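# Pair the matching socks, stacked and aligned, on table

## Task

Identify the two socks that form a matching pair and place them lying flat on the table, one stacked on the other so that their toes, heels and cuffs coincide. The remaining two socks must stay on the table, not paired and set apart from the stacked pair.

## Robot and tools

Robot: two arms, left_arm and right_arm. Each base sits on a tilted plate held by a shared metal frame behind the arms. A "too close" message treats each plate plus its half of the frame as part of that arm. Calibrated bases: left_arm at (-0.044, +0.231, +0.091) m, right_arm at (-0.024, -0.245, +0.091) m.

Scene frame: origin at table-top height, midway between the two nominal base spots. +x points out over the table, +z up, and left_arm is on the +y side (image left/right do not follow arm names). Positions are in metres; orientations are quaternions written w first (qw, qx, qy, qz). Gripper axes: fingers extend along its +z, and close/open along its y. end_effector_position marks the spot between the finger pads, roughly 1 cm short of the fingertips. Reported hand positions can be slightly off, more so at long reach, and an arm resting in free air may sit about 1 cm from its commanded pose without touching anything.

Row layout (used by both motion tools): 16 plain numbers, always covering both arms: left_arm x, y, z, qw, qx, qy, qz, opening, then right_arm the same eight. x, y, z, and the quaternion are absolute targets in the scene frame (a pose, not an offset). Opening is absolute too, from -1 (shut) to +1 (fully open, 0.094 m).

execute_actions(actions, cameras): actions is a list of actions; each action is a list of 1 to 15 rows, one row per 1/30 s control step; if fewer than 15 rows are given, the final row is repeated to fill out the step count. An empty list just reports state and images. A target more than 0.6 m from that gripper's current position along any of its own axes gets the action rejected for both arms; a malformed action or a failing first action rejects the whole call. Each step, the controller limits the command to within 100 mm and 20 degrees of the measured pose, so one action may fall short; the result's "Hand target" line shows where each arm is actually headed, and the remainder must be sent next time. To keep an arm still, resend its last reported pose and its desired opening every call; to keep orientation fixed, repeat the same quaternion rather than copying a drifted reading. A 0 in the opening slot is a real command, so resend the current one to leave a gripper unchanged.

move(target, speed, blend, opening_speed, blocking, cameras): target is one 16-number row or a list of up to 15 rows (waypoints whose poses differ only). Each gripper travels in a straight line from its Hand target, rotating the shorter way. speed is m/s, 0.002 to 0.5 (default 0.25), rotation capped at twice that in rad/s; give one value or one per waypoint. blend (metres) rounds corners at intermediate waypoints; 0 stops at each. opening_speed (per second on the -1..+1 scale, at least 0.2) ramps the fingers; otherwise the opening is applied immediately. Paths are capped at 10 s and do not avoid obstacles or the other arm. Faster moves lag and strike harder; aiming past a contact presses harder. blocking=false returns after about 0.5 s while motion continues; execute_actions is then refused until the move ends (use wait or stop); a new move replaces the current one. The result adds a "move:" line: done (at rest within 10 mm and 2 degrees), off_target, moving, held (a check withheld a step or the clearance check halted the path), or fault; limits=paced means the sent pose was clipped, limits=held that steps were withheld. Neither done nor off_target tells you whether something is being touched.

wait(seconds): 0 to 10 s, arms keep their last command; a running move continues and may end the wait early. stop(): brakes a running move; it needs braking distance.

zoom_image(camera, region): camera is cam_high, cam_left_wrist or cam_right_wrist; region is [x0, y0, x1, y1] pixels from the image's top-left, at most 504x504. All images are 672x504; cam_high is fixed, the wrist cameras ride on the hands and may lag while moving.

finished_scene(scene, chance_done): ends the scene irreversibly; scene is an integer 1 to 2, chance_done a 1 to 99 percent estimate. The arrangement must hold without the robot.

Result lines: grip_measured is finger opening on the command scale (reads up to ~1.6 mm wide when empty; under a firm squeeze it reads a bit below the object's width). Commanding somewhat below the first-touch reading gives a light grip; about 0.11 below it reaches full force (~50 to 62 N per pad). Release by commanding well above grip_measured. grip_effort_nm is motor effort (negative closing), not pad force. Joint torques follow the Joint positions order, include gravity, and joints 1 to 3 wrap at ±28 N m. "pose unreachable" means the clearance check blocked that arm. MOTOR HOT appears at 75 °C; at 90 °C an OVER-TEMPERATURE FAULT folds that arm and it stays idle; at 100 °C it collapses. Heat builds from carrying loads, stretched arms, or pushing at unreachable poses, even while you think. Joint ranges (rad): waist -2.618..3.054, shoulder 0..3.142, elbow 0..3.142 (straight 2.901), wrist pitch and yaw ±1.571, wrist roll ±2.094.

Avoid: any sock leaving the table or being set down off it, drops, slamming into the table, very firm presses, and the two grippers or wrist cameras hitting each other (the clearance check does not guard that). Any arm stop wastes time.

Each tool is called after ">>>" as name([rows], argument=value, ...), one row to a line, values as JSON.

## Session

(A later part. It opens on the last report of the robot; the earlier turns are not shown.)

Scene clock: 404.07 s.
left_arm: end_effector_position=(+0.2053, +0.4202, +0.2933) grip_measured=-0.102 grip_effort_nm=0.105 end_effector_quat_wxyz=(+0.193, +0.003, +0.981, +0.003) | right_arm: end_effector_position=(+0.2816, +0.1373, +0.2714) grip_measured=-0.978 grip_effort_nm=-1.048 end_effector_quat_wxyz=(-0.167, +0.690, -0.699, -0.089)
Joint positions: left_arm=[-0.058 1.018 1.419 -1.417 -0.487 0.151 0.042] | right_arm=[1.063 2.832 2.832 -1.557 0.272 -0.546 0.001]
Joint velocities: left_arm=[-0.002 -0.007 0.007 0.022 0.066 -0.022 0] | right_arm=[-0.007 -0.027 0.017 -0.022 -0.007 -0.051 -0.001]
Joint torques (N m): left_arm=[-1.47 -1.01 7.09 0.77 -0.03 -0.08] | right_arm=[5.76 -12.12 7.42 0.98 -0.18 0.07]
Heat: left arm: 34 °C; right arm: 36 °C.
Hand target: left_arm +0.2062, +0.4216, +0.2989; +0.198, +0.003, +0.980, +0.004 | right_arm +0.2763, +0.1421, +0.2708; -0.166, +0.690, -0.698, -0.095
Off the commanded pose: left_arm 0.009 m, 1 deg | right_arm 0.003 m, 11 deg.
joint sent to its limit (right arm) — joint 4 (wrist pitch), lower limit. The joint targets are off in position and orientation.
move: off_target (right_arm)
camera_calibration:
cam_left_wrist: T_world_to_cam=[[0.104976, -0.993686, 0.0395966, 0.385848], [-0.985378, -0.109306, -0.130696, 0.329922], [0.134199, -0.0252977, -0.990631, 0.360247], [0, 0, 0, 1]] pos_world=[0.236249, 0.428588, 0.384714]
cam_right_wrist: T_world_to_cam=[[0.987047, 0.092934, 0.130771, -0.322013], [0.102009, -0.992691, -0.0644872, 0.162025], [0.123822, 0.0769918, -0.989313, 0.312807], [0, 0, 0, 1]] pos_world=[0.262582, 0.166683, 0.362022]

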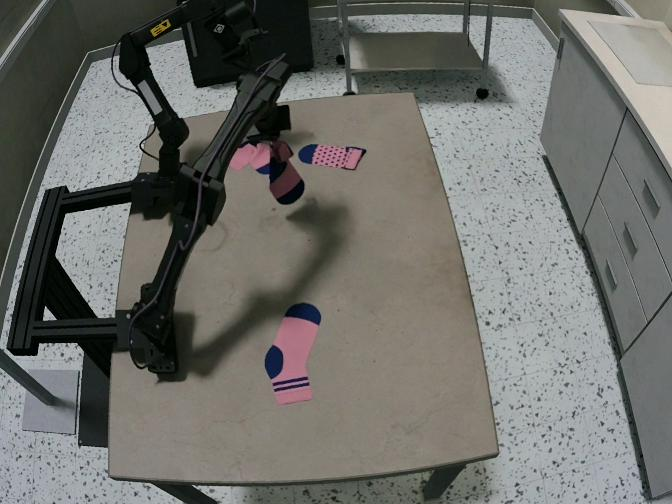

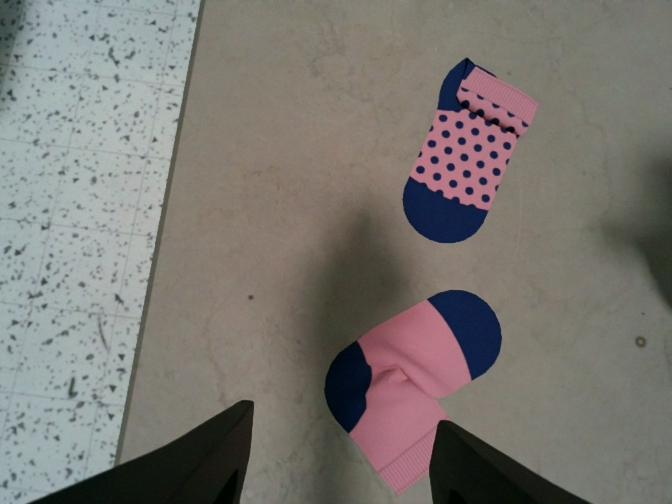

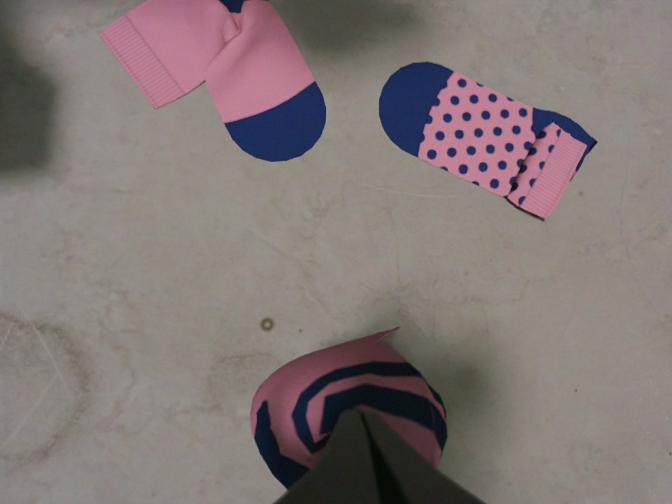

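>>> move([
  [0.2,0.42,0.3,0.2,0,0.98,0,-0.1,0.28,0.09,0.2,0.07,-0.7,0.7,0.07,-1],
  [0.2,0.42,0.3,0.2,0,0.98,0,-0.1,0.28,0.03,0.175,0.07,-0.7,0.7,0.07,-1],
], blend=0.02, speed=0.13, cameras=["cam_high","cam_right_wrist"])

Scene clock: 409.70 s.
left_arm: end_effector_position=(+0.2032, +0.4180, +0.2930) grip_measured=-0.102 grip_effort_nm=0.100 end_effector_quat_wxyz=(+0.189, +0.003, +0.982, +0.000) | right_arm: end_effector_position=(+0.2804, +0.0327, +0.1649) grip_measured=-0.978 grip_effort_nm=-1.053 end_effector_quat_wxyz=(-0.054, +0.705, -0.704, -0.066)
Joint positions: left_arm=[-0.068 1.018 1.419 -1.43 -0.487 0.136 0.042] | right_arm=[0.884 2.427 1.857 -1.179 0.293 -0.666 0.001]
Joint velocities: left_arm=[0.002 -0.017 -0.002 -0.022 0.066 -0.007 -0.001] | right_arm=[-0.007 -0.022 -0.002 0.007 0.022 0.022 0]
Joint torques (N m): left_arm=[-1.22 -2.39 6.35 0.8 -0.04 -0.06] | right_arm=[5.44 -14.69 4.37 0.76 -0.07 -0.07]
Heat: left arm: 34 °C; right arm: 37 °C.
Hand target: left_arm +0.2002, +0.4201, +0.2999; +0.200, +0.000, +0.980, +0.000 | right_arm +0.2820, +0.0312, +0.1746; -0.070, +0.705, -0.703, -0.067
Off the commanded pose: left_arm 0.008 m, 1 deg | right_arm 0.010 m, 2 deg.
move: done
camera_calibration:
cam_right_wrist: T_world_to_cam=[[0.991359, 0.130267, -0.0154546, -0.275485], [0.13118, -0.984658, 0.115069, 0.0134029], [-0.000227801, -0.116102, -0.993237, 0.257371], [0, 0, 0, 1]] pos_world=[0.271405, 0.0789652, 0.249831]
Images, in order (width x height): cam_high 672x504, cam_right_wrist 672x504.

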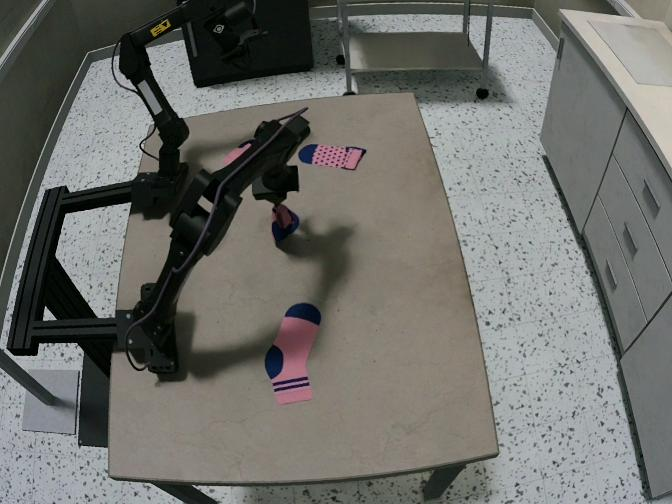

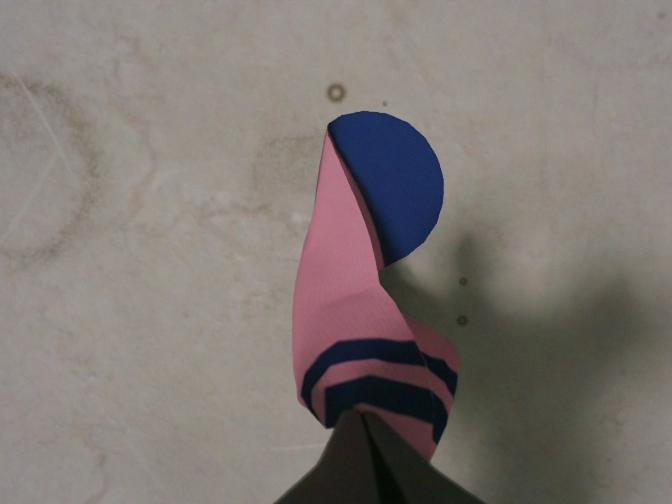

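>>> move([
  [0.2,0.42,0.3,0.2,0,0.98,0,-0.1,0.28,0.07,0.31,0.07,-0.7,0.7,0.07,-1],
  [0.2,0.42,0.3,0.2,0,0.98,0,-0.1,0.28,0.13,0.29,0.07,-0.7,0.7,0.07,-1],
], blend=0.02, speed=0.2, cameras=["cam_high","cam_right_wrist"])

>>> move([
  [0.2,0.42,0.3,0.2,0,0.98,0,-0.1,0.28,0.04,0.2,0.07,-0.7,0.7,0.07,-1],
  [0.2,0.42,0.3,0.2,0,0.98,0,-0.1,0.28,-0.02,0.165,0.07,-0.7,0.7,0.07,-1],
], blend=0.02, speed=0.15, cameras=["cam_high","cam_right_wrist"])

Scene clock: 418.03 s.
left_arm: end_effector_position=(+0.2031, +0.4180, +0.2930) grip_measured=-0.102 grip_effort_nm=0.095 end_effector_quat_wxyz=(+0.189, +0.003, +0.982, +0.000) | right_arm: end_effector_position=(+0.2855, +0.1242, +0.2847) grip_measured=-0.978 grip_effort_nm=-1.048 end_effector_quat_wxyz=(-0.172, +0.686, -0.701, -0.088)
Joint positions: left_arm=[-0.068 1.018 1.419 -1.43 -0.487 0.136 0.042] | right_arm=[1.058 2.766 2.771 -1.551 0.279 -0.547 0.001]
Joint velocities: left_arm=[-0.022 -0.007 -0.012 -0.007 -0.022 0.007 0.001] | right_arm=[0.002 0.007 -0.007 -0.007 -0.007 0.037 0]
Joint torques (N m): left_arm=[-1.42 -2.35 6.35 0.81 0 -0.02] | right_arm=[6.37 -12.62 7.36 0.95 -0.18 0.12]
Heat: left arm: 34 °C; right arm: 38 °C.
Hand target: left_arm +0.2002, +0.4201, +0.2998; +0.200, +0.000, +0.980, +0.000 | right_arm +0.2775, +0.1281, +0.2900; -0.174, +0.688, -0.698, -0.094
Off the commanded pose: left_arm 0.008 m, 1 deg | right_arm 0.010 m, 12 deg.
joint sent to its limit (right arm) — joint 4 (wrist pitch), lower limit. The joint targets are off in orientation, not in position.
move: off_target (right_arm)
camera_calibration:
cam_right_wrist: T_world_to_cam=[[0.98684, 0.0822156, 0.139242, -0.32738], [0.092472, -0.993332, -0.068856, 0.153559], [0.132653, 0.0808258, -0.987862, 0.323034], [0, 0, 0, 1]] pos_world=[0.266021, 0.153341, 0.375272]
Images, in order (width x height): cam_high 672x504, cam_right_wrist 672x504.

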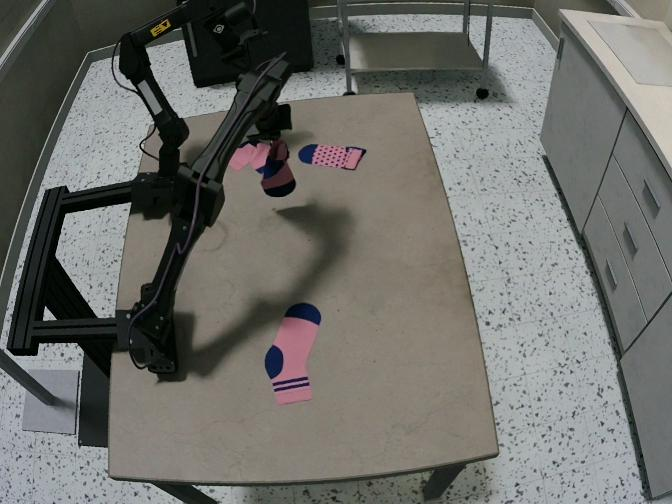

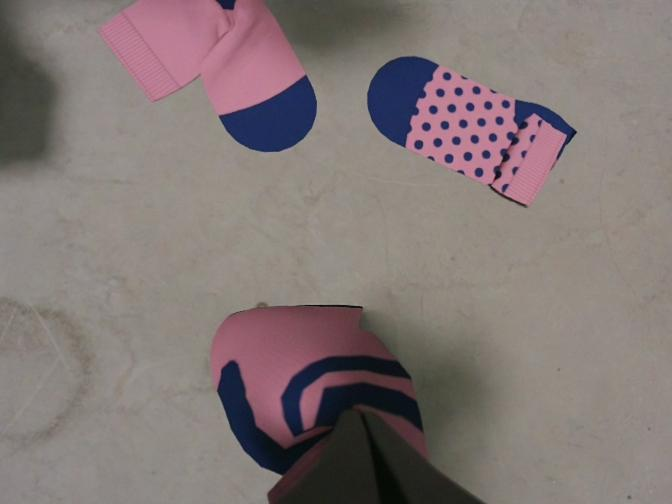

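Scene clock: 420.17 s.
left_arm: end_effector_position=(+0.2031, +0.4180, +0.2930) grip_measured=-0.102 grip_effort_nm=0.100 end_effector_quat_wxyz=(+0.189, +0.003, +0.982, +0.000) | right_arm: end_effector_position=(+0.2820, -0.0180, +0.1562) grip_measured=-0.978 grip_effort_nm=-1.053 end_effector_quat_wxyz=(-0.054, +0.704, -0.705, -0.066)
Joint positions: left_arm=[-0.068 1.018 1.419 -1.43 -0.487 0.136 0.042] | right_arm=[0.807 2.257 1.626 -1.094 0.306 -0.744 0.001]
Joint velocities: left_arm=[0.002 0.002 -0.002 -0.022 0.007 -0.081 -0.001] | right_arm=[-0.012 -0.012 -0.012 -0.022 0.007 -0.051 0]
Joint torques (N m): left_arm=[-1.39 -2.44 6.05 0.74 -0.04 -0.06] | right_arm=[5.29 -13.19 4.31 0.78 -0.09 -0.07]
Heat: left arm: 34 °C; right arm: 38 °C.
Hand target: left_arm +0.2002, +0.4201, +0.2999; +0.200, +0.000, +0.980, +0.000 | right_arm +0.2825, -0.0190, +0.1644; -0.069, +0.705, -0.703, -0.066
Off the commanded pose: left_arm 0.008 m, 1 deg | right_arm 0.009 m, 2 deg.
move: done
camera_calibration:
cam_right_wrist: T_world_to_cam=[[0.991518, 0.129021, -0.015682, -0.270568], [0.129969, -0.984787, 0.115335, -0.0353945], [-0.00056292, -0.116395, -0.993203, 0.242998], [0, 0, 0, 1]] pos_world=[0.27301, 0.0283365, 0.241186]
Images, in order (width x height): cam_high 672x504, cam_right_wrist 672x504.

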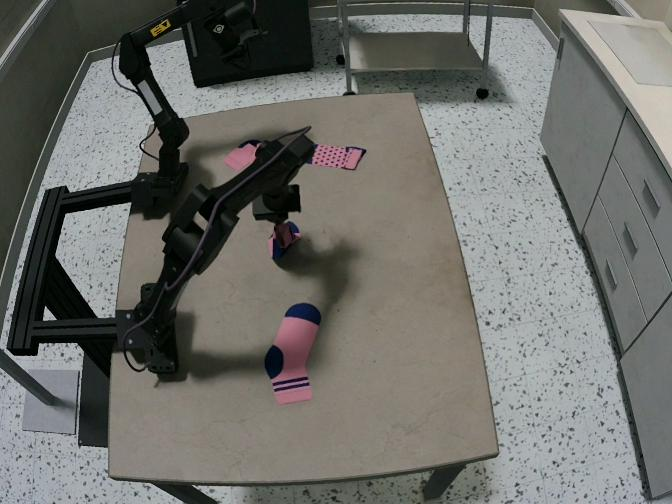

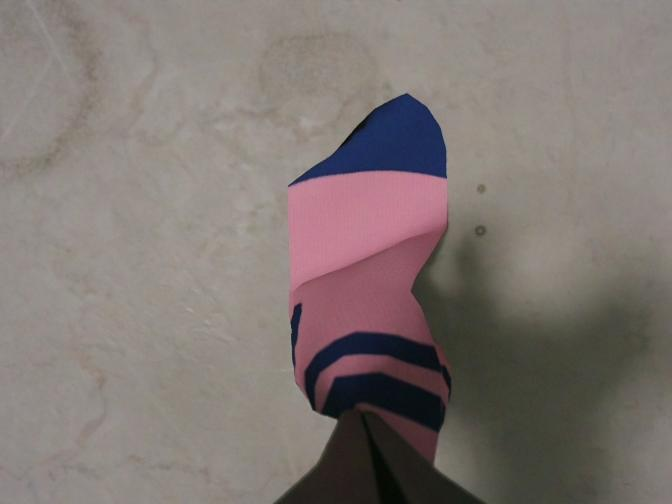

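>>> move([
  [0.2,0.42,0.3,0.2,0,0.98,0,-0.1,0.285,0.02,0.29,0.07,-0.7,0.7,0.07,-1],
  [0.2,0.42,0.3,0.2,0,0.98,0,-0.1,0.285,0.1,0.27,0.07,-0.7,0.7,0.07,-1],
], blend=0.02, speed=0.2, cameras=[])

>>> move([
  [0.2,0.42,0.3,0.2,0,0.98,0,-0.1,0.285,0.01,0.19,0.07,-0.7,0.7,0.07,-1],
  [0.2,0.42,0.3,0.2,0,0.98,0,-0.1,0.285,-0.04,0.16,0.07,-0.7,0.7,0.07,-1],
], blend=0.02, speed=0.2, cameras=["cam_high","cam_right_wrist"])

Scene clock: 428.37 s.
left_arm: end_effector_position=(+0.2031, +0.4180, +0.2930) grip_measured=-0.102 grip_effort_nm=0.100 end_effector_quat_wxyz=(+0.189, +0.003, +0.982, +0.000) | right_arm: end_effector_position=(+0.2892, +0.0948, +0.2656) grip_measured=-0.978 grip_effort_nm=-1.053 end_effector_quat_wxyz=(-0.126, +0.694, -0.705, -0.077)
Joint positions: left_arm=[-0.068 1.018 1.419 -1.43 -0.487 0.136 0.042] | right_arm=[1.014 2.686 2.601 -1.549 0.279 -0.567 0.001]
Joint velocities: left_arm=[-0.002 0.017 -0.012 0.022 0.007 0.007 0] | right_arm=[0.002 0.012 -0.007 -0.007 -0.022 -0.022 0]
Joint torques (N m): left_arm=[-1.32 -2.69 6.24 0.82 -0.04 -0.03] | right_arm=[6.26 -12.04 7.51 0.74 -0.18 0.11]
Heat: left arm: 34 °C; right arm: 39 °C.
Hand target: left_arm +0.2002, +0.4201, +0.2999; +0.200, +0.000, +0.980, +0.000 | right_arm +0.2825, +0.0987, +0.2699; -0.126, +0.696, -0.702, -0.082
Off the commanded pose: left_arm 0.008 m, 1 deg | right_arm 0.008 m, 7 deg.
joint sent to its limit (right arm) — joint 4 (wrist pitch), lower limit. The joint targets are off in orientation, not in position.
move: off_target (right_arm)
No camera images: "cameras" was empty.

Scene clock: 430.17 s.
left_arm: end_effector_position=(+0.2031, +0.4180, +0.2930) grip_measured=-0.102 grip_effort_nm=0.105 end_effector_quat_wxyz=(+0.189, +0.003, +0.982, +0.000) | right_arm: end_effector_position=(+0.2874, -0.0391, +0.1512) grip_measured=-0.978 grip_effort_nm=-1.048 end_effector_quat_wxyz=(-0.053, +0.703, -0.706, -0.067)
Joint positions: left_arm=[-0.068 1.018 1.419 -1.43 -0.487 0.136 0.042] | right_arm=[0.76 2.205 1.565 -1.073 0.311 -0.789 0.001]
Joint velocities: left_arm=[-0.007 -0.017 -0.002 -0.022 -0.022 0.007 0] | right_arm=[-0.017 0.007 0.002 0.037 -0.066 0.022 0]
Joint torques (N m): left_arm=[-1.36 -2.4 6.12 0.77 -0.04 -0.08] | right_arm=[5.41 -12.82 4.25 0.74 -0.11 -0.09]
Heat: left arm: 34 °C; right arm: 40 °C.
Hand target: left_arm +0.2002, +0.4201, +0.2999; +0.200, +0.000, +0.980, +0.000 | right_arm +0.2873, -0.0395, +0.1595; -0.068, +0.704, -0.703, -0.067
Off the commanded pose: left_arm 0.008 m, 1 deg | right_arm 0.009 m, 2 deg.
move: done
camera_calibration:
cam_right_wrist: T_world_to_cam=[[0.991821, 0.126305, -0.0184146, -0.273101], [0.127589, -0.985122, 0.115131, -0.0556834], [-0.00359907, -0.116539, -0.99318, 0.236419], [0, 0, 0, 1]] pos_world=[0.278823, 0.00719096, 0.236188]
Images, in order (width x height): cam_high 672x504, cam_right_wrist 672x504.

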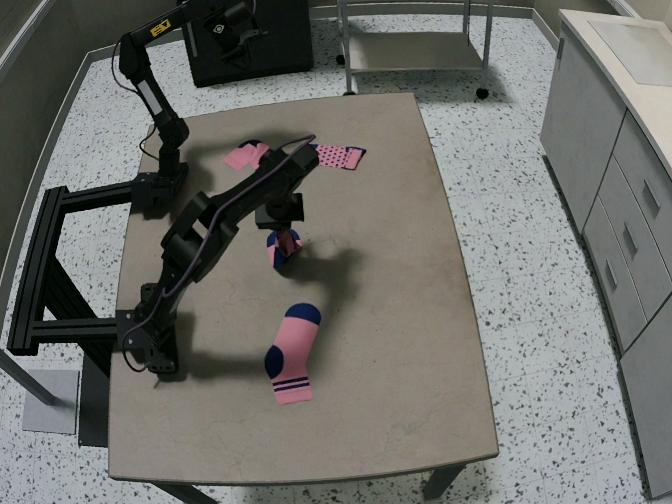

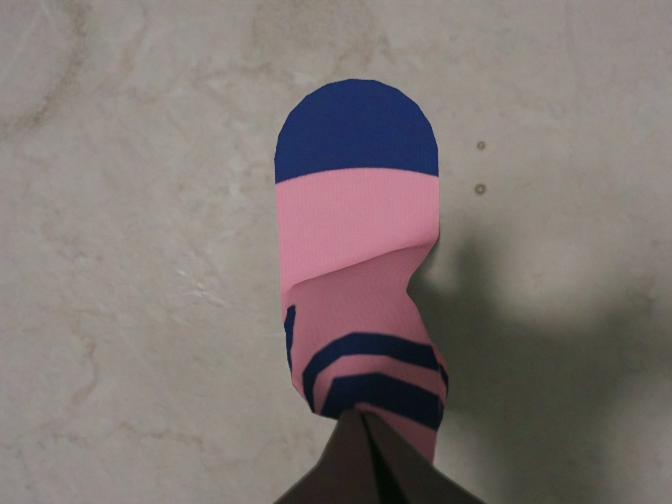

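>>> move([
  [0.2,0.42,0.3,0.2,0,0.98,0,-0.1,0.285,0.06,0.29,0.07,-0.7,0.7,0.07,-1],
  [0.2,0.42,0.3,0.2,0,0.98,0,-0.1,0.28,0.165,0.27,0.07,-0.7,0.7,0.07,-1],
], blend=0.02, speed=0.2, cameras=[])

>>> move([
  [0.2,0.42,0.3,0.2,0,0.98,0,-0.1,0.28,0.075,0.19,0.07,-0.7,0.7,0.07,-1],
  [0.2,0.42,0.3,0.2,0,0.98,0,-0.1,0.28,0.025,0.16,0.07,-0.7,0.7,0.07,-1],
], blend=0.02, speed=0.2, cameras=["cam_high","cam_right_wrist"])

Scene clock: 437.73 s.
left_arm: end_effector_position=(+0.2031, +0.4180, +0.2930) grip_measured=-0.102 grip_effort_nm=0.110 end_effector_quat_wxyz=(+0.189, +0.003, +0.982, +0.000) | right_arm: end_effector_position=(+0.2805, +0.1529, +0.2659) grip_measured=-0.978 grip_effort_nm=-1.048 end_effector_quat_wxyz=(-0.180, +0.688, -0.697, -0.091)
Joint positions: left_arm=[-0.068 1.018 1.419 -1.43 -0.487 0.136 0.042] | right_arm=[1.074 2.867 2.852 -1.518 0.273 -0.543 0.001]
Joint velocities: left_arm=[0.007 -0.012 0.012 -0.051 0.007 0.037 0.001] | right_arm=[0.007 -0.012 0.017 0.11 -0.007 -0.007 -0.001]
Joint torques (N m): left_arm=[-1.39 -2.56 6.15 0.77 -0.01 -0.04] | right_arm=[6.17 -12.71 7.53 1.33 -0.17 0.09]
Heat: left arm: 34 °C; right arm: 39 °C.
Hand target: left_arm +0.2002, +0.4201, +0.2999; +0.200, +0.000, +0.980, +0.000 | right_arm +0.2764, +0.1633, +0.2705; -0.193, +0.685, -0.695, -0.101
Off the commanded pose: left_arm 0.008 m, 1 deg | right_arm 0.013 m, 13 deg.
elbow stopped short (right arm): the move would have taken joint 3 (elbow) straighter than the controller allows.
move: off_target (right_arm)
No camera images: "cameras" was empty.

Scene clock: 439.60 s.
left_arm: end_effector_position=(+0.2031, +0.4180, +0.2930) grip_measured=-0.102 grip_effort_nm=0.105 end_effector_quat_wxyz=(+0.189, +0.003, +0.982, +0.000) | right_arm: end_effector_position=(+0.2813, +0.0267, +0.1478) grip_measured=-0.978 grip_effort_nm=-1.048 end_effector_quat_wxyz=(-0.052, +0.704, -0.705, -0.065)
Joint positions: left_arm=[-0.068 1.018 1.419 -1.43 -0.487 0.136 0.042] | right_arm=[0.86 2.414 1.782 -1.115 0.298 -0.687 0.001]
Joint velocities: left_arm=[-0.002 -0.002 -0.007 0.066 0.022 0.051 -0.001] | right_arm=[-0.012 -0.007 0.007 0.037 -0.022 -0.022 0.001]
Joint torques (N m): left_arm=[-1.25 -2.5 6.39 0.8 -0.04 -0.03] | right_arm=[5.74 -14.9 4.34 0.8 -0.09 -0.06]
Heat: left arm: 34 °C; right arm: 40 °C.
Hand target: left_arm +0.2002, +0.4201, +0.2999; +0.200, +0.000, +0.980, +0.000 | right_arm +0.2824, +0.0262, +0.1594; -0.070, +0.704, -0.703, -0.067
Off the commanded pose: left_arm 0.008 m, 1 deg | right_arm 0.012 m, 2 deg.
move: off_target (right_arm)
camera_calibration:
cam_right_wrist: T_world_to_cam=[[0.991605, 0.127974, -0.0184964, -0.275428], [0.12927, -0.984433, 0.119082, 0.00923873], [-0.00296911, -0.120473, -0.992712, 0.240472], [0, 0, 0, 1]] pos_world=[0.272635, 0.0733129, 0.232525]
Images, in order (width x height): cam_high 672x504, cam_right_wrist 672x504.

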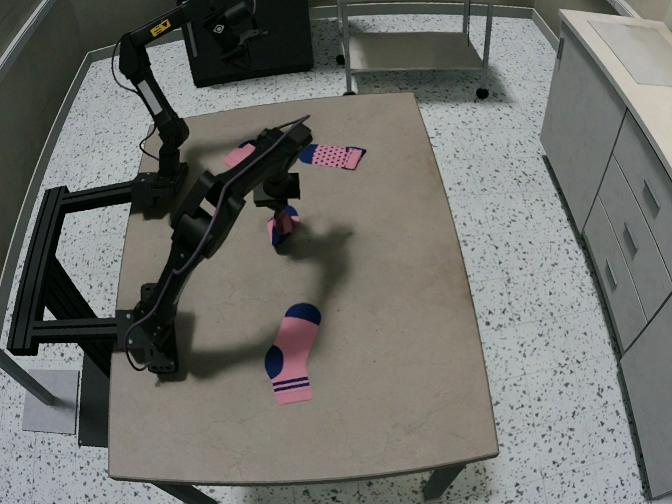

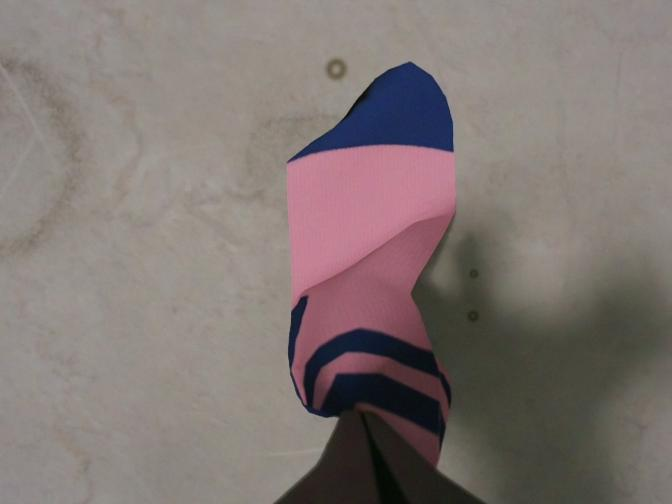

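>>> move([
  [0.2,0.42,0.3,0.2,0,0.98,0,-0.1,0.27,0.05,0.31,0.07,-0.7,0.7,0.07,-1],
  [0.2,0.42,0.3,0.2,0,0.98,0,-0.1,0.265,0.135,0.285,0.07,-0.7,0.7,0.07,-1],
], blend=0.02, speed=0.2, cameras=[])

>>> move([
  [0.2,0.42,0.3,0.2,0,0.98,0,-0.1,0.27,0.045,0.2,0.07,-0.7,0.7,0.07,-1],
  [0.2,0.42,0.3,0.2,0,0.98,0,-0.1,0.27,-0.005,0.165,0.07,-0.7,0.7,0.07,-1],
], blend=0.02, speed=0.24, cameras=["cam_high","cam_right_wrist"])

Scene clock: 445.70 s.
left_arm: end_effector_position=(+0.2031, +0.4180, +0.2930) grip_measured=-0.102 grip_effort_nm=0.105 end_effector_quat_wxyz=(+0.189, +0.003, +0.982, +0.000) | right_arm: end_effector_position=(+0.2697, +0.1297, +0.2809) grip_measured=-0.978 grip_effort_nm=-1.053 end_effector_quat_wxyz=(-0.160, +0.689, -0.702, -0.089)
Joint positions: left_arm=[-0.068 1.018 1.419 -1.43 -0.487 0.136 0.042] | right_arm=[1.083 2.764 2.737 -1.551 0.27 -0.515 0.001]
Joint velocities: left_arm=[-0.017 0.022 -0.007 -0.037 0.022 0.022 0] | right_arm=[-0.012 -0.007 -0.027 -0.051 0.051 0.007 -0.001]
Joint torques (N m): left_arm=[-1.21 -2.3 6.3 0.83 0.01 -0.05] | right_arm=[6.11 -12.48 7.41 0.9 -0.16 0.06]
Heat: left arm: 34 °C; right arm: 40 °C.
Hand target: left_arm +0.2002, +0.4201, +0.2999; +0.200, +0.000, +0.980, +0.000 | right_arm +0.2623, +0.1333, +0.2850; -0.160, +0.691, -0.699, -0.094
Off the commanded pose: left_arm 0.008 m, 1 deg | right_arm 0.008 m, 11 deg.
joint sent to its limit (right arm) — joint 4 (wrist pitch), lower limit. The joint targets are off in orientation, not in position.
move: off_target (right_arm)
No camera images: "cameras" was empty.

Scene clock: 447.40 s.
left_arm: end_effector_position=(+0.2031, +0.4180, +0.2930) grip_measured=-0.102 grip_effort_nm=0.110 end_effector_quat_wxyz=(+0.189, +0.003, +0.982, +0.000) | right_arm: end_effector_position=(+0.2721, -0.0035, +0.1549) grip_measured=-0.978 grip_effort_nm=-1.053 end_effector_quat_wxyz=(-0.053, +0.704, -0.705, -0.065)
Joint positions: left_arm=[-0.068 1.018 1.419 -1.43 -0.487 0.136 0.042] | right_arm=[0.843 2.286 1.636 -1.089 0.301 -0.704 0.001]
Joint velocities: left_arm=[0.012 0.017 0.012 -0.081 -0.022 -0.007 -0.001] | right_arm=[0.012 -0.002 0.002 0.007 0.007 0.081 0]
Joint torques (N m): left_arm=[-1.17 -2.4 6.19 0.81 -0.02 -0.1] | right_arm=[5.45 -13.56 4.33 0.75 -0.1 -0.08]
Heat: left arm: 34 °C; right arm: 41 °C.
Hand target: left_arm +0.2002, +0.4201, +0.2999; +0.200, +0.000, +0.980, +0.000 | right_arm +0.2722, -0.0038, +0.1645; -0.069, +0.705, -0.703, -0.067
Off the commanded pose: left_arm 0.008 m, 1 deg | right_arm 0.010 m, 2 deg.
move: done
camera_calibration:
cam_right_wrist: T_world_to_cam=[[0.991689, 0.127503, -0.0172125, -0.262516], [0.128646, -0.984636, 0.11808, -0.019822], [-0.00189246, -0.119313, -0.992855, 0.243643], [0, 0, 0, 1]] pos_world=[0.263345, 0.043024, 0.239724]
Images, in order (width x height): cam_high 672x504, cam_right_wrist 672x504.

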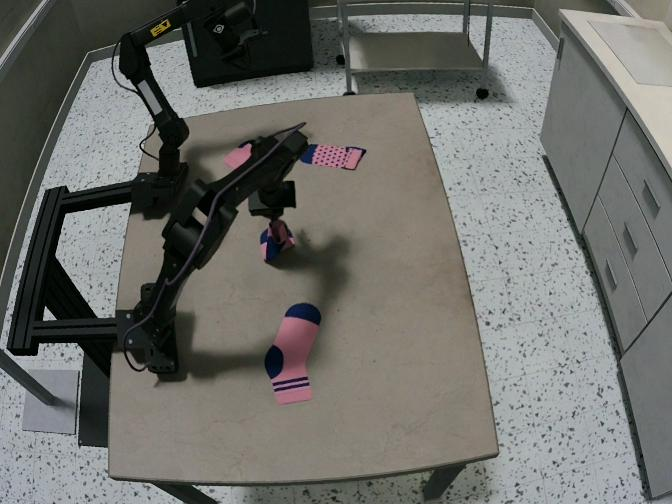

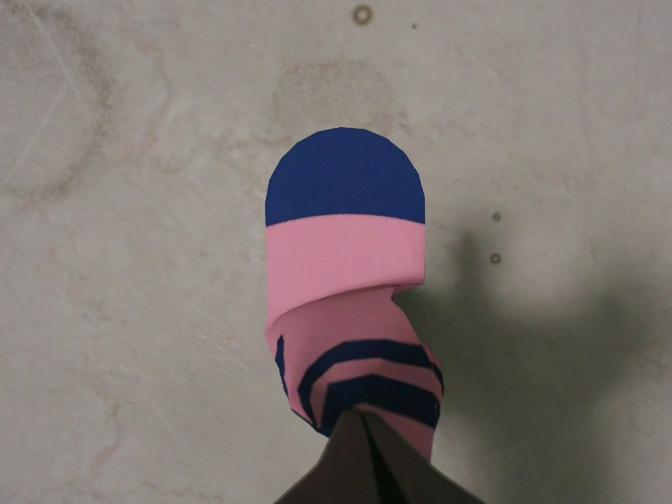

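>>> move([
  [0.2,0.42,0.3,0.2,0,0.98,0,-0.1,0.25,-0.06,0.09,0.07,-0.7,0.7,0.07,-1],
  [0.2,0.42,0.3,0.2,0,0.98,0,-0.1,0.235,-0.105,0.03,0.07,-0.7,0.7,0.07,-1],
  [0.2,0.42,0.3,0.2,0,0.98,0,-0.1,0.225,-0.135,0.0,0.07,-0.7,0.7,0.07,-1],
], blend=0.02, speed=0.1, cameras=["cam_high","cam_right_wrist"])

>>> move(target=[0.2,0.42,0.3,0.2,0,0.98,0,-0.1,0.225,-0.135,0.0,0.07,-0.7,0.7,0.07,0], opening_speed=0.8, cameras=[])

>>> move([
  [0.2,0.42,0.3,0.2,0,0.98,0,-0.15,0.225,-0.14,0.12,0.07,-0.7,0.7,0.07,0],
  [0.2,0.42,0.3,0.2,0,0.98,0,-0.15,0.27,-0.23,0.34,0.07,-0.7,0.7,0.07,0],
], blend=0.03)

Scene clock: 458.40 s.
left_arm: end_effector_position=(+0.2031, +0.4180, +0.2930) grip_measured=-0.102 grip_effort_nm=0.105 end_effector_quat_wxyz=(+0.189, +0.003, +0.982, +0.000) | right_arm: end_effector_position=(+0.2279, -0.1198, +0.0147) grip_measured=-0.978 grip_effort_nm=-1.053 end_effector_quat_wxyz=(-0.085, +0.706, -0.696, -0.098)
Joint positions: left_arm=[-0.068 1.018 1.419 -1.43 -0.487 0.136 0.042] | right_arm=[0.463 2.007 0.793 -0.357 0.257 -1.133 0.001]
Joint velocities: left_arm=[0.002 0.002 -0.002 0.022 0.007 0.007 -0.001] | right_arm=[0.002 -0.017 -0.007 -0.022 0.007 -0.022 -0.001]
Joint torques (N m): left_arm=[-1.22 -2.37 6.11 0.77 -0.02 -0.1] | right_arm=[1.55 -5.68 1.85 1.06 0.61 -0.07]
Heat: left arm: 34 °C; right arm: 40 °C.
Hand target: left_arm +0.2002, +0.4201, +0.2999; +0.200, +0.000, +0.980, +0.000 | right_arm +0.2266, -0.1363, -0.0001; -0.065, +0.704, -0.704, -0.069
Off the commanded pose: left_arm 0.008 m, 1 deg | right_arm 0.021 m, 4 deg.
move: off_target (right_arm)
camera_calibration:
cam_right_wrist: T_world_to_cam=[[0.98948, 0.144626, -0.00352779, -0.203849], [0.144669, -0.989142, 0.0258725, -0.114876], [0.000252362, -0.0261107, -0.999659, 0.101267], [0, 0, 0, 1]] pos_world=[0.218298, -0.0815025, 0.103485]
Images, in order (width x height): cam_high 672x504, cam_right_wrist 672x504.

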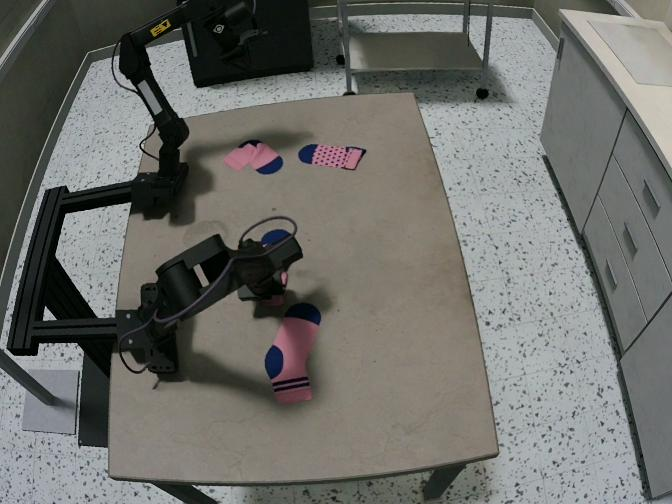

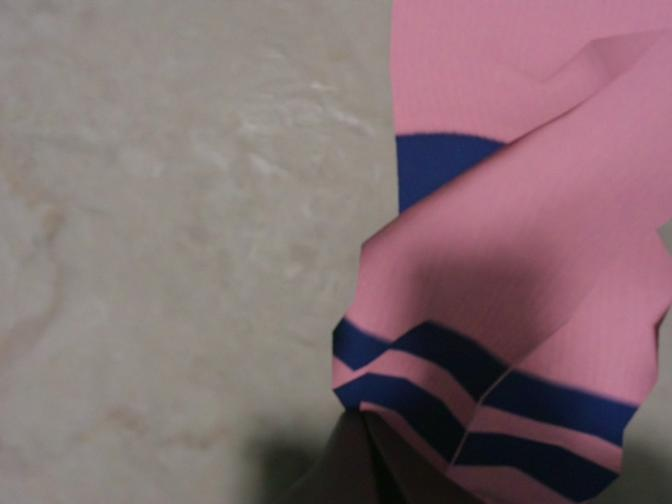

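Scene clock: 459.87 s.
left_arm: end_effector_position=(+0.2031, +0.4180, +0.2930) grip_measured=-0.102 grip_effort_nm=0.100 end_effector_quat_wxyz=(+0.189, +0.003, +0.982, +0.000) | right_arm: end_effector_position=(+0.2198, -0.1203, +0.0154) grip_measured=-0.003 grip_effort_nm=0.144 end_effector_quat_wxyz=(-0.084, +0.710, -0.691, -0.108)
Joint positions: left_arm=[-0.068 1.018 1.419 -1.43 -0.487 0.136 0.042] | right_arm=[0.463 1.993 0.772 -0.361 0.238 -1.14 0.047]
Joint velocities: left_arm=[-0.007 0.007 0.002 -0.022 -0.007 -0.081 -0.001] | right_arm=[0.002 -0.002 -0.002 0.037 -0.007 0.022 0.001]
Joint torques (N m): left_arm=[-1.42 -2.52 6.28 0.8 0 -0.09] | right_arm=[1.92 -5.33 2.3 1.16 0.73 0]
Heat: left arm: 34 °C; right arm: 40 °C.
Hand target: left_arm +0.2002, +0.4201, +0.2999; +0.200, +0.000, +0.980, +0.000 | right_arm +0.2240, -0.1352, +0.0017; -0.069, +0.704, -0.703, -0.072
Off the commanded pose: left_arm 0.008 m, 1 deg | right_arm 0.022 m, 5 deg.
move: off_target (right_arm)
No camera images: "cameras" was empty.

Scene clock: 461.97 s.
left_arm: end_effector_position=(+0.2031, +0.4180, +0.2930) grip_measured=-0.148 grip_effort_nm=-0.129 end_effector_quat_wxyz=(+0.189, +0.003, +0.982, +0.000) | right_arm: end_effector_position=(+0.2695, -0.2328, +0.3375) grip_measured=-0.002 grip_effort_nm=0.095 end_effector_quat_wxyz=(-0.193, +0.675, -0.710, -0.049)
Joint positions: left_arm=[-0.068 1.018 1.419 -1.43 -0.487 0.136 0.04] | right_arm=[0.668 1.537 1.704 -1.547 0.319 -0.955 0.047]
Joint velocities: left_arm=[0.017 0.002 -0.022 -0.007 -0.007 -0.037 0] | right_arm=[-0.007 -0.007 -0.002 -0.022 -0.007 -0.007 0]
Joint torques (N m): left_arm=[-1.33 -2.54 6.09 0.78 -0.01 -0.08] | right_arm=[4 -3.06 6.24 0.84 -0.09 -0.08]
Heat: left arm: 34 °C; right arm: 39 °C.
Hand target: left_arm +0.2002, +0.4201, +0.2999; +0.200, +0.000, +0.980, +0.000 | right_arm +0.2662, -0.2323, +0.3415; -0.192, +0.684, -0.702, -0.048
Off the commanded pose: left_arm 0.008 m, 1 deg | right_arm 0.004 m, 15 deg.
joint sent to its limit (right arm) — joint 4 (wrist pitch), lower limit. The joint targets are off in position and orientation.
move: off_target (right_arm)
camera_calibration:
cam_left_wrist: T_world_to_cam=[[0.10471, -0.9935, 0.0446506, 0.382454], [-0.986408, -0.109469, -0.122537, 0.325355], [0.126628, -0.0312129, -0.991459, 0.364422], [0, 0, 0, 1]] pos_world=[0.23474, 0.426959, 0.3841]
cam_right_wrist: T_world_to_cam=[[0.97612, 0.0432044, 0.212895, -0.320607], [0.0529573, -0.997782, -0.0403205, -0.195995], [0.21068, 0.050632, -0.976243, 0.374274], [0, 0, 0, 1]] pos_world=[0.244478, -0.200659, 0.425735]

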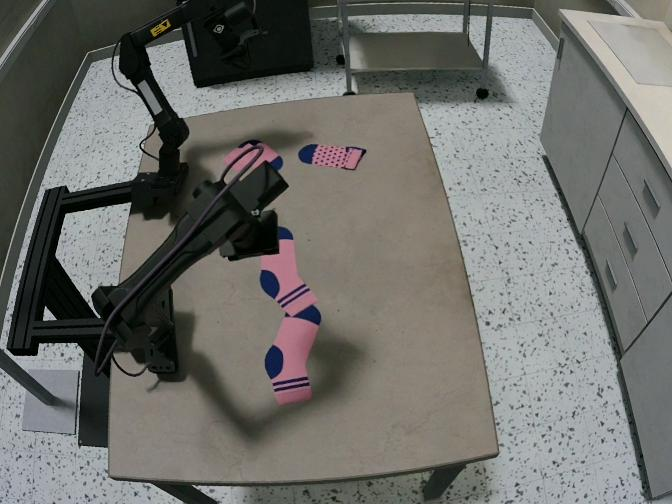

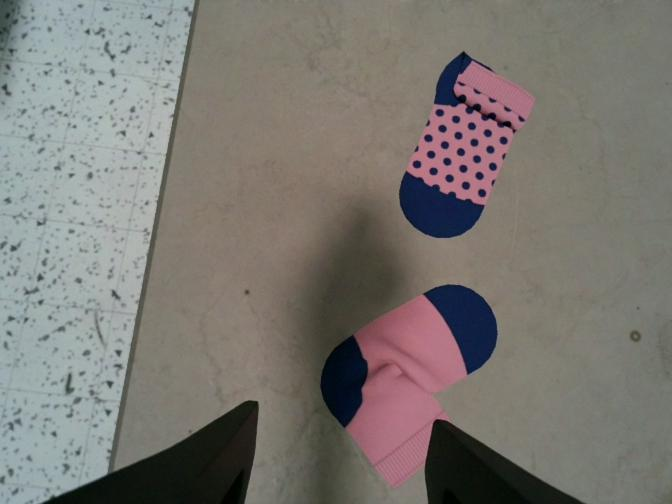

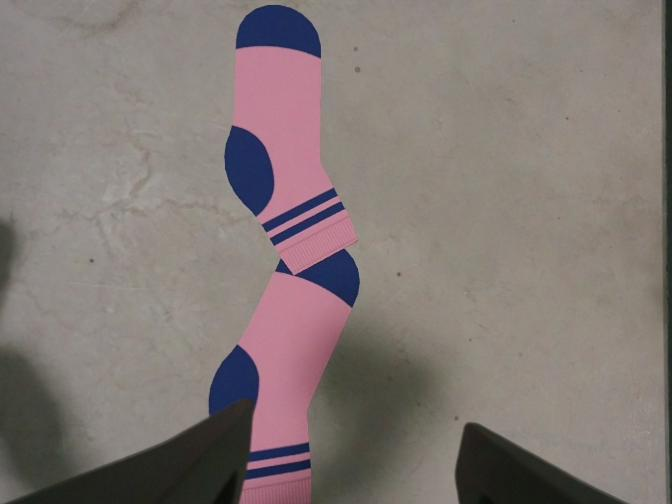

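>>> move([
  [0.28,0.1,0.25,0.06,0.5,0.86,-0.03,-0.15,0.22,-0.45,0.28,0.2,0,0.98,0,0],
  [0.328,-0.175,0.08,0.123,0.742,0.644,-0.141,-0.15,0.22,-0.45,0.28,0.2,0,0.98,0,0],
  [0.328,-0.175,0.05,0.123,0.742,0.644,-0.141,-0.15,0.22,-0.45,0.28,0.2,0,0.98,0,0],
], blend=0.03)

Scene clock: 481.77 s.
left_arm: end_effector_position=(+0.3195, -0.1668, +0.0458) grip_measured=-0.148 grip_effort_nm=-0.139 end_effector_quat_wxyz=(+0.116, +0.739, +0.651, -0.128) | right_arm: end_effector_position=(+0.2187, -0.4547, +0.2810) grip_measured=-0.002 grip_effort_nm=0.090 end_effector_quat_wxyz=(+0.190, -0.008, +0.982, -0.010)
Joint positions: left_arm=[-0.761 2.983 2.392 -1.003 -0.177 0.913 0.04] | right_arm=[-0.091 1 1.38 -1.342 0.403 -0.33 0.047]
Joint velocities: left_arm=[-0.012 -0.012 -0.012 -0.007 0.022 -0.037 0] | right_arm=[-0.012 -0.017 0.017 -0.037 -0.007 -0.051 0]
Joint torques (N m): left_arm=[-5.27 -10.51 8.03 0.52 0.32 0.02] | right_arm=[0.38 -4.25 4.21 1.27 -0.18 0.09]
Heat: left arm: 34 °C; right arm: 36 °C.
Hand target: left_arm +0.3169, -0.1709, +0.0472; +0.116, +0.742, +0.646, -0.136 | right_arm +0.2176, -0.4529, +0.2804; +0.197, -0.001, +0.980, -0.005
Off the commanded pose: left_arm 0.013 m, 2 deg | right_arm 0.005 m, 2 deg.
move: off_target (left_arm); blend cut to 0.015 m at target 2
camera_calibration:
cam_left_wrist: T_world_to_cam=[[-0.999161, 0.0132172, 0.0387718, 0.321131], [0.00968152, 0.995894, -0.0900028, 0.210457], [-0.0398022, -0.0895519, -0.995187, 0.130043], [0, 0, 0, 1]] pos_world=[0.324, -0.202192, 0.135908]
cam_right_wrist: T_world_to_cam=[[0.1365, -0.989405, 0.0494582, -0.489426], [-0.985914, -0.14055, -0.0906603, 0.214191], [0.0966511, -0.0363864, -0.994653, 0.331597], [0, 0, 0, 1]] pos_world=[0.245931, -0.44207, 0.373449]

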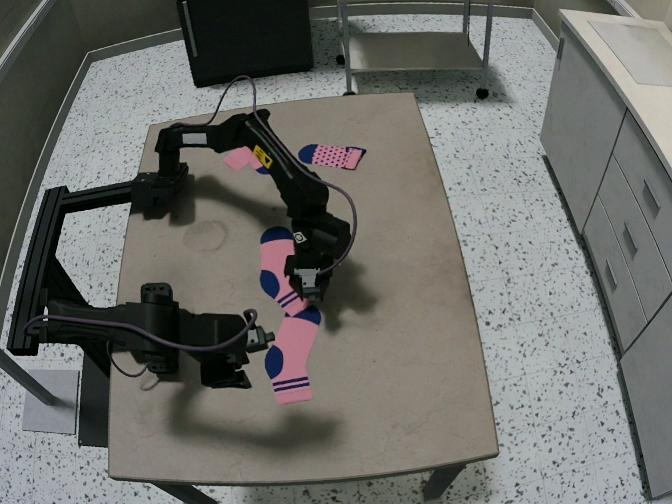

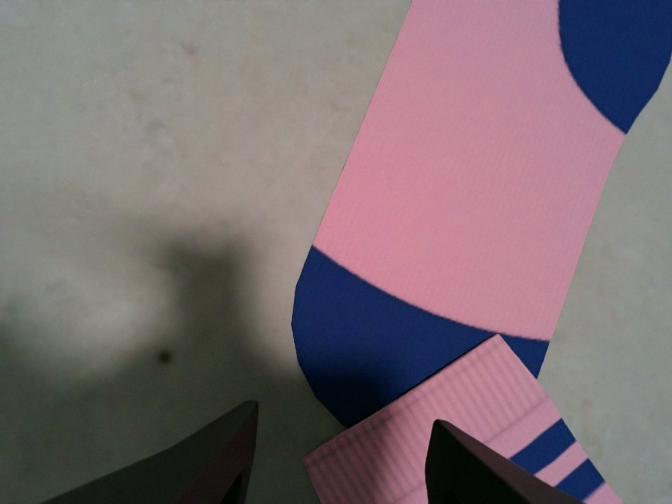

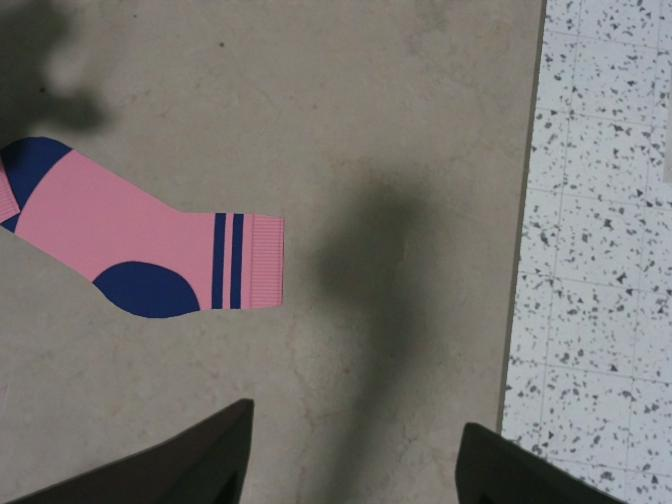

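>>> move([
  [0.28,-0.05,0.16,0.151,0.578,0.795,-0.11,-0.15,0.25,-0.35,0.22,0.048,-0.725,0.688,0.051,-0.15],
  [0.247,0.058,0.12,0.151,0.578,0.795,-0.11,-0.15,0.307,-0.136,0.12,0.036,-0.857,0.515,0.06,-0.15],
  [0.247,0.058,0.04,0.151,0.578,0.795,-0.11,-0.15,0.307,-0.136,0.04,0.036,-0.857,0.515,0.06,-0.15],
], blend=0.03)

Scene clock: 495.53 s.
left_arm: end_effector_position=(+0.2462, +0.0635, +0.0436) grip_measured=-0.148 grip_effort_nm=-0.134 end_effector_quat_wxyz=(+0.146, +0.577, +0.796, -0.106) | right_arm: end_effector_position=(+0.3176, -0.1350, +0.0434) grip_measured=-0.148 grip_effort_nm=-0.134 end_effector_quat_wxyz=(-0.042, +0.852, -0.519, -0.053)
Joint positions: left_arm=[-0.528 2.004 0.877 -0.293 -0.251 0.762 0.04] | right_arm=[0.415 2.166 1.285 -0.76 0.367 -1.613 0.04]
Joint velocities: left_arm=[-0.002 0.012 -0.002 -0.022 0.051 -0.022 0.001] | right_arm=[-0.012 -0.002 -0.012 -0.051 -0.037 0.022 -0.001]
Joint torques (N m): left_arm=[-3.28 -5.23 4.34 0.95 0.25 0.04] | right_arm=[5.38 -8.76 3.79 0.52 -0.11 -0.05]
Heat: left arm: 37 °C; right arm: 35 °C.
Hand target: left_arm +0.2472, +0.0584, +0.0428; +0.152, +0.578, +0.794, -0.113 | right_arm +0.3125, -0.1314, +0.0382; -0.039, +0.857, -0.511, -0.057
Off the commanded pose: left_arm 0.007 m, 1 deg | right_arm 0.011 m, 1 deg.
move: off_target (right_arm)
camera_calibration:
cam_left_wrist: T_world_to_cam=[[-0.909363, -0.413538, 0.0452308, 0.249656], [-0.415997, 0.90332, -0.104688, 0.09303], [0.00243478, -0.114016, -0.993476, 0.136636], [0, 0, 0, 1]] pos_world=[0.265395, 0.034785, 0.134192]
cam_right_wrist: T_world_to_cam=[[0.823096, 0.567757, 0.0128301, -0.181101], [0.559393, -0.814453, 0.154099, -0.257404], [0.0979403, -0.119661, -0.987972, 0.0853844], [0, 0, 0, 1]] pos_world=[0.284691, -0.0966052, 0.126347]

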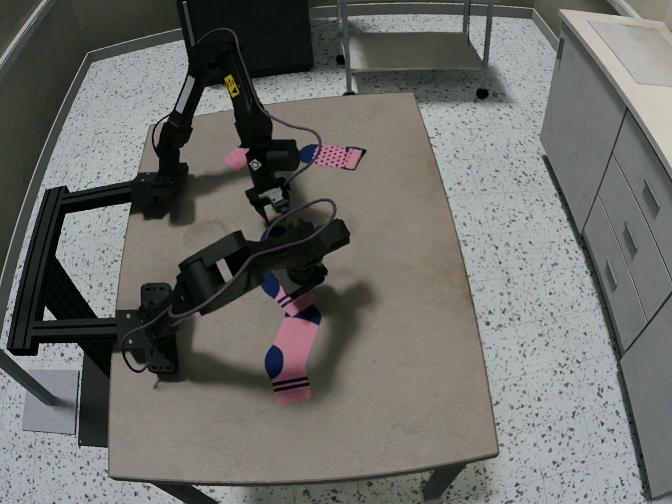

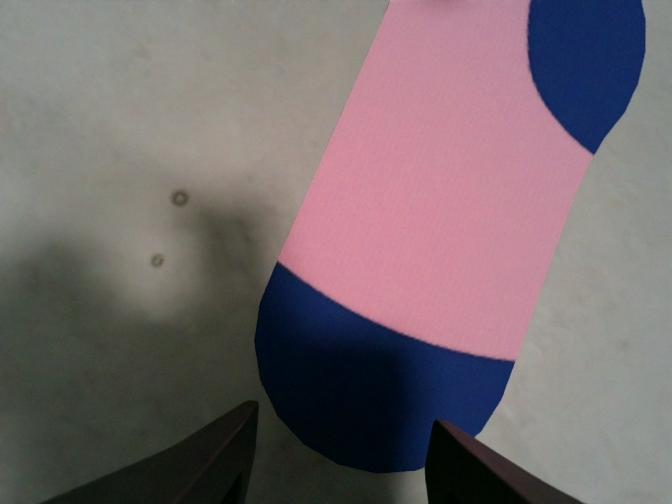

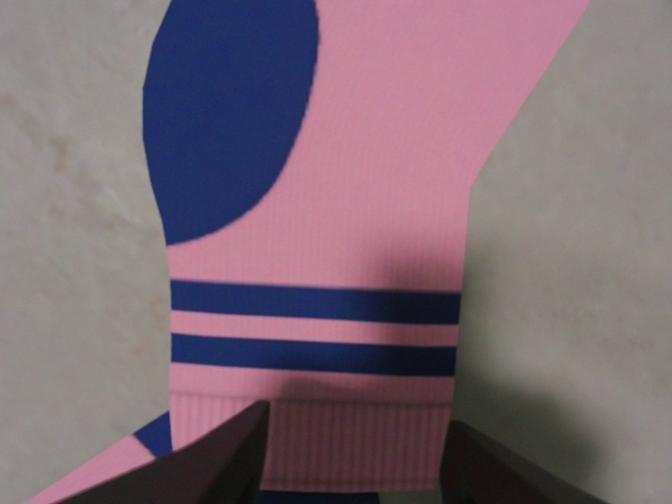

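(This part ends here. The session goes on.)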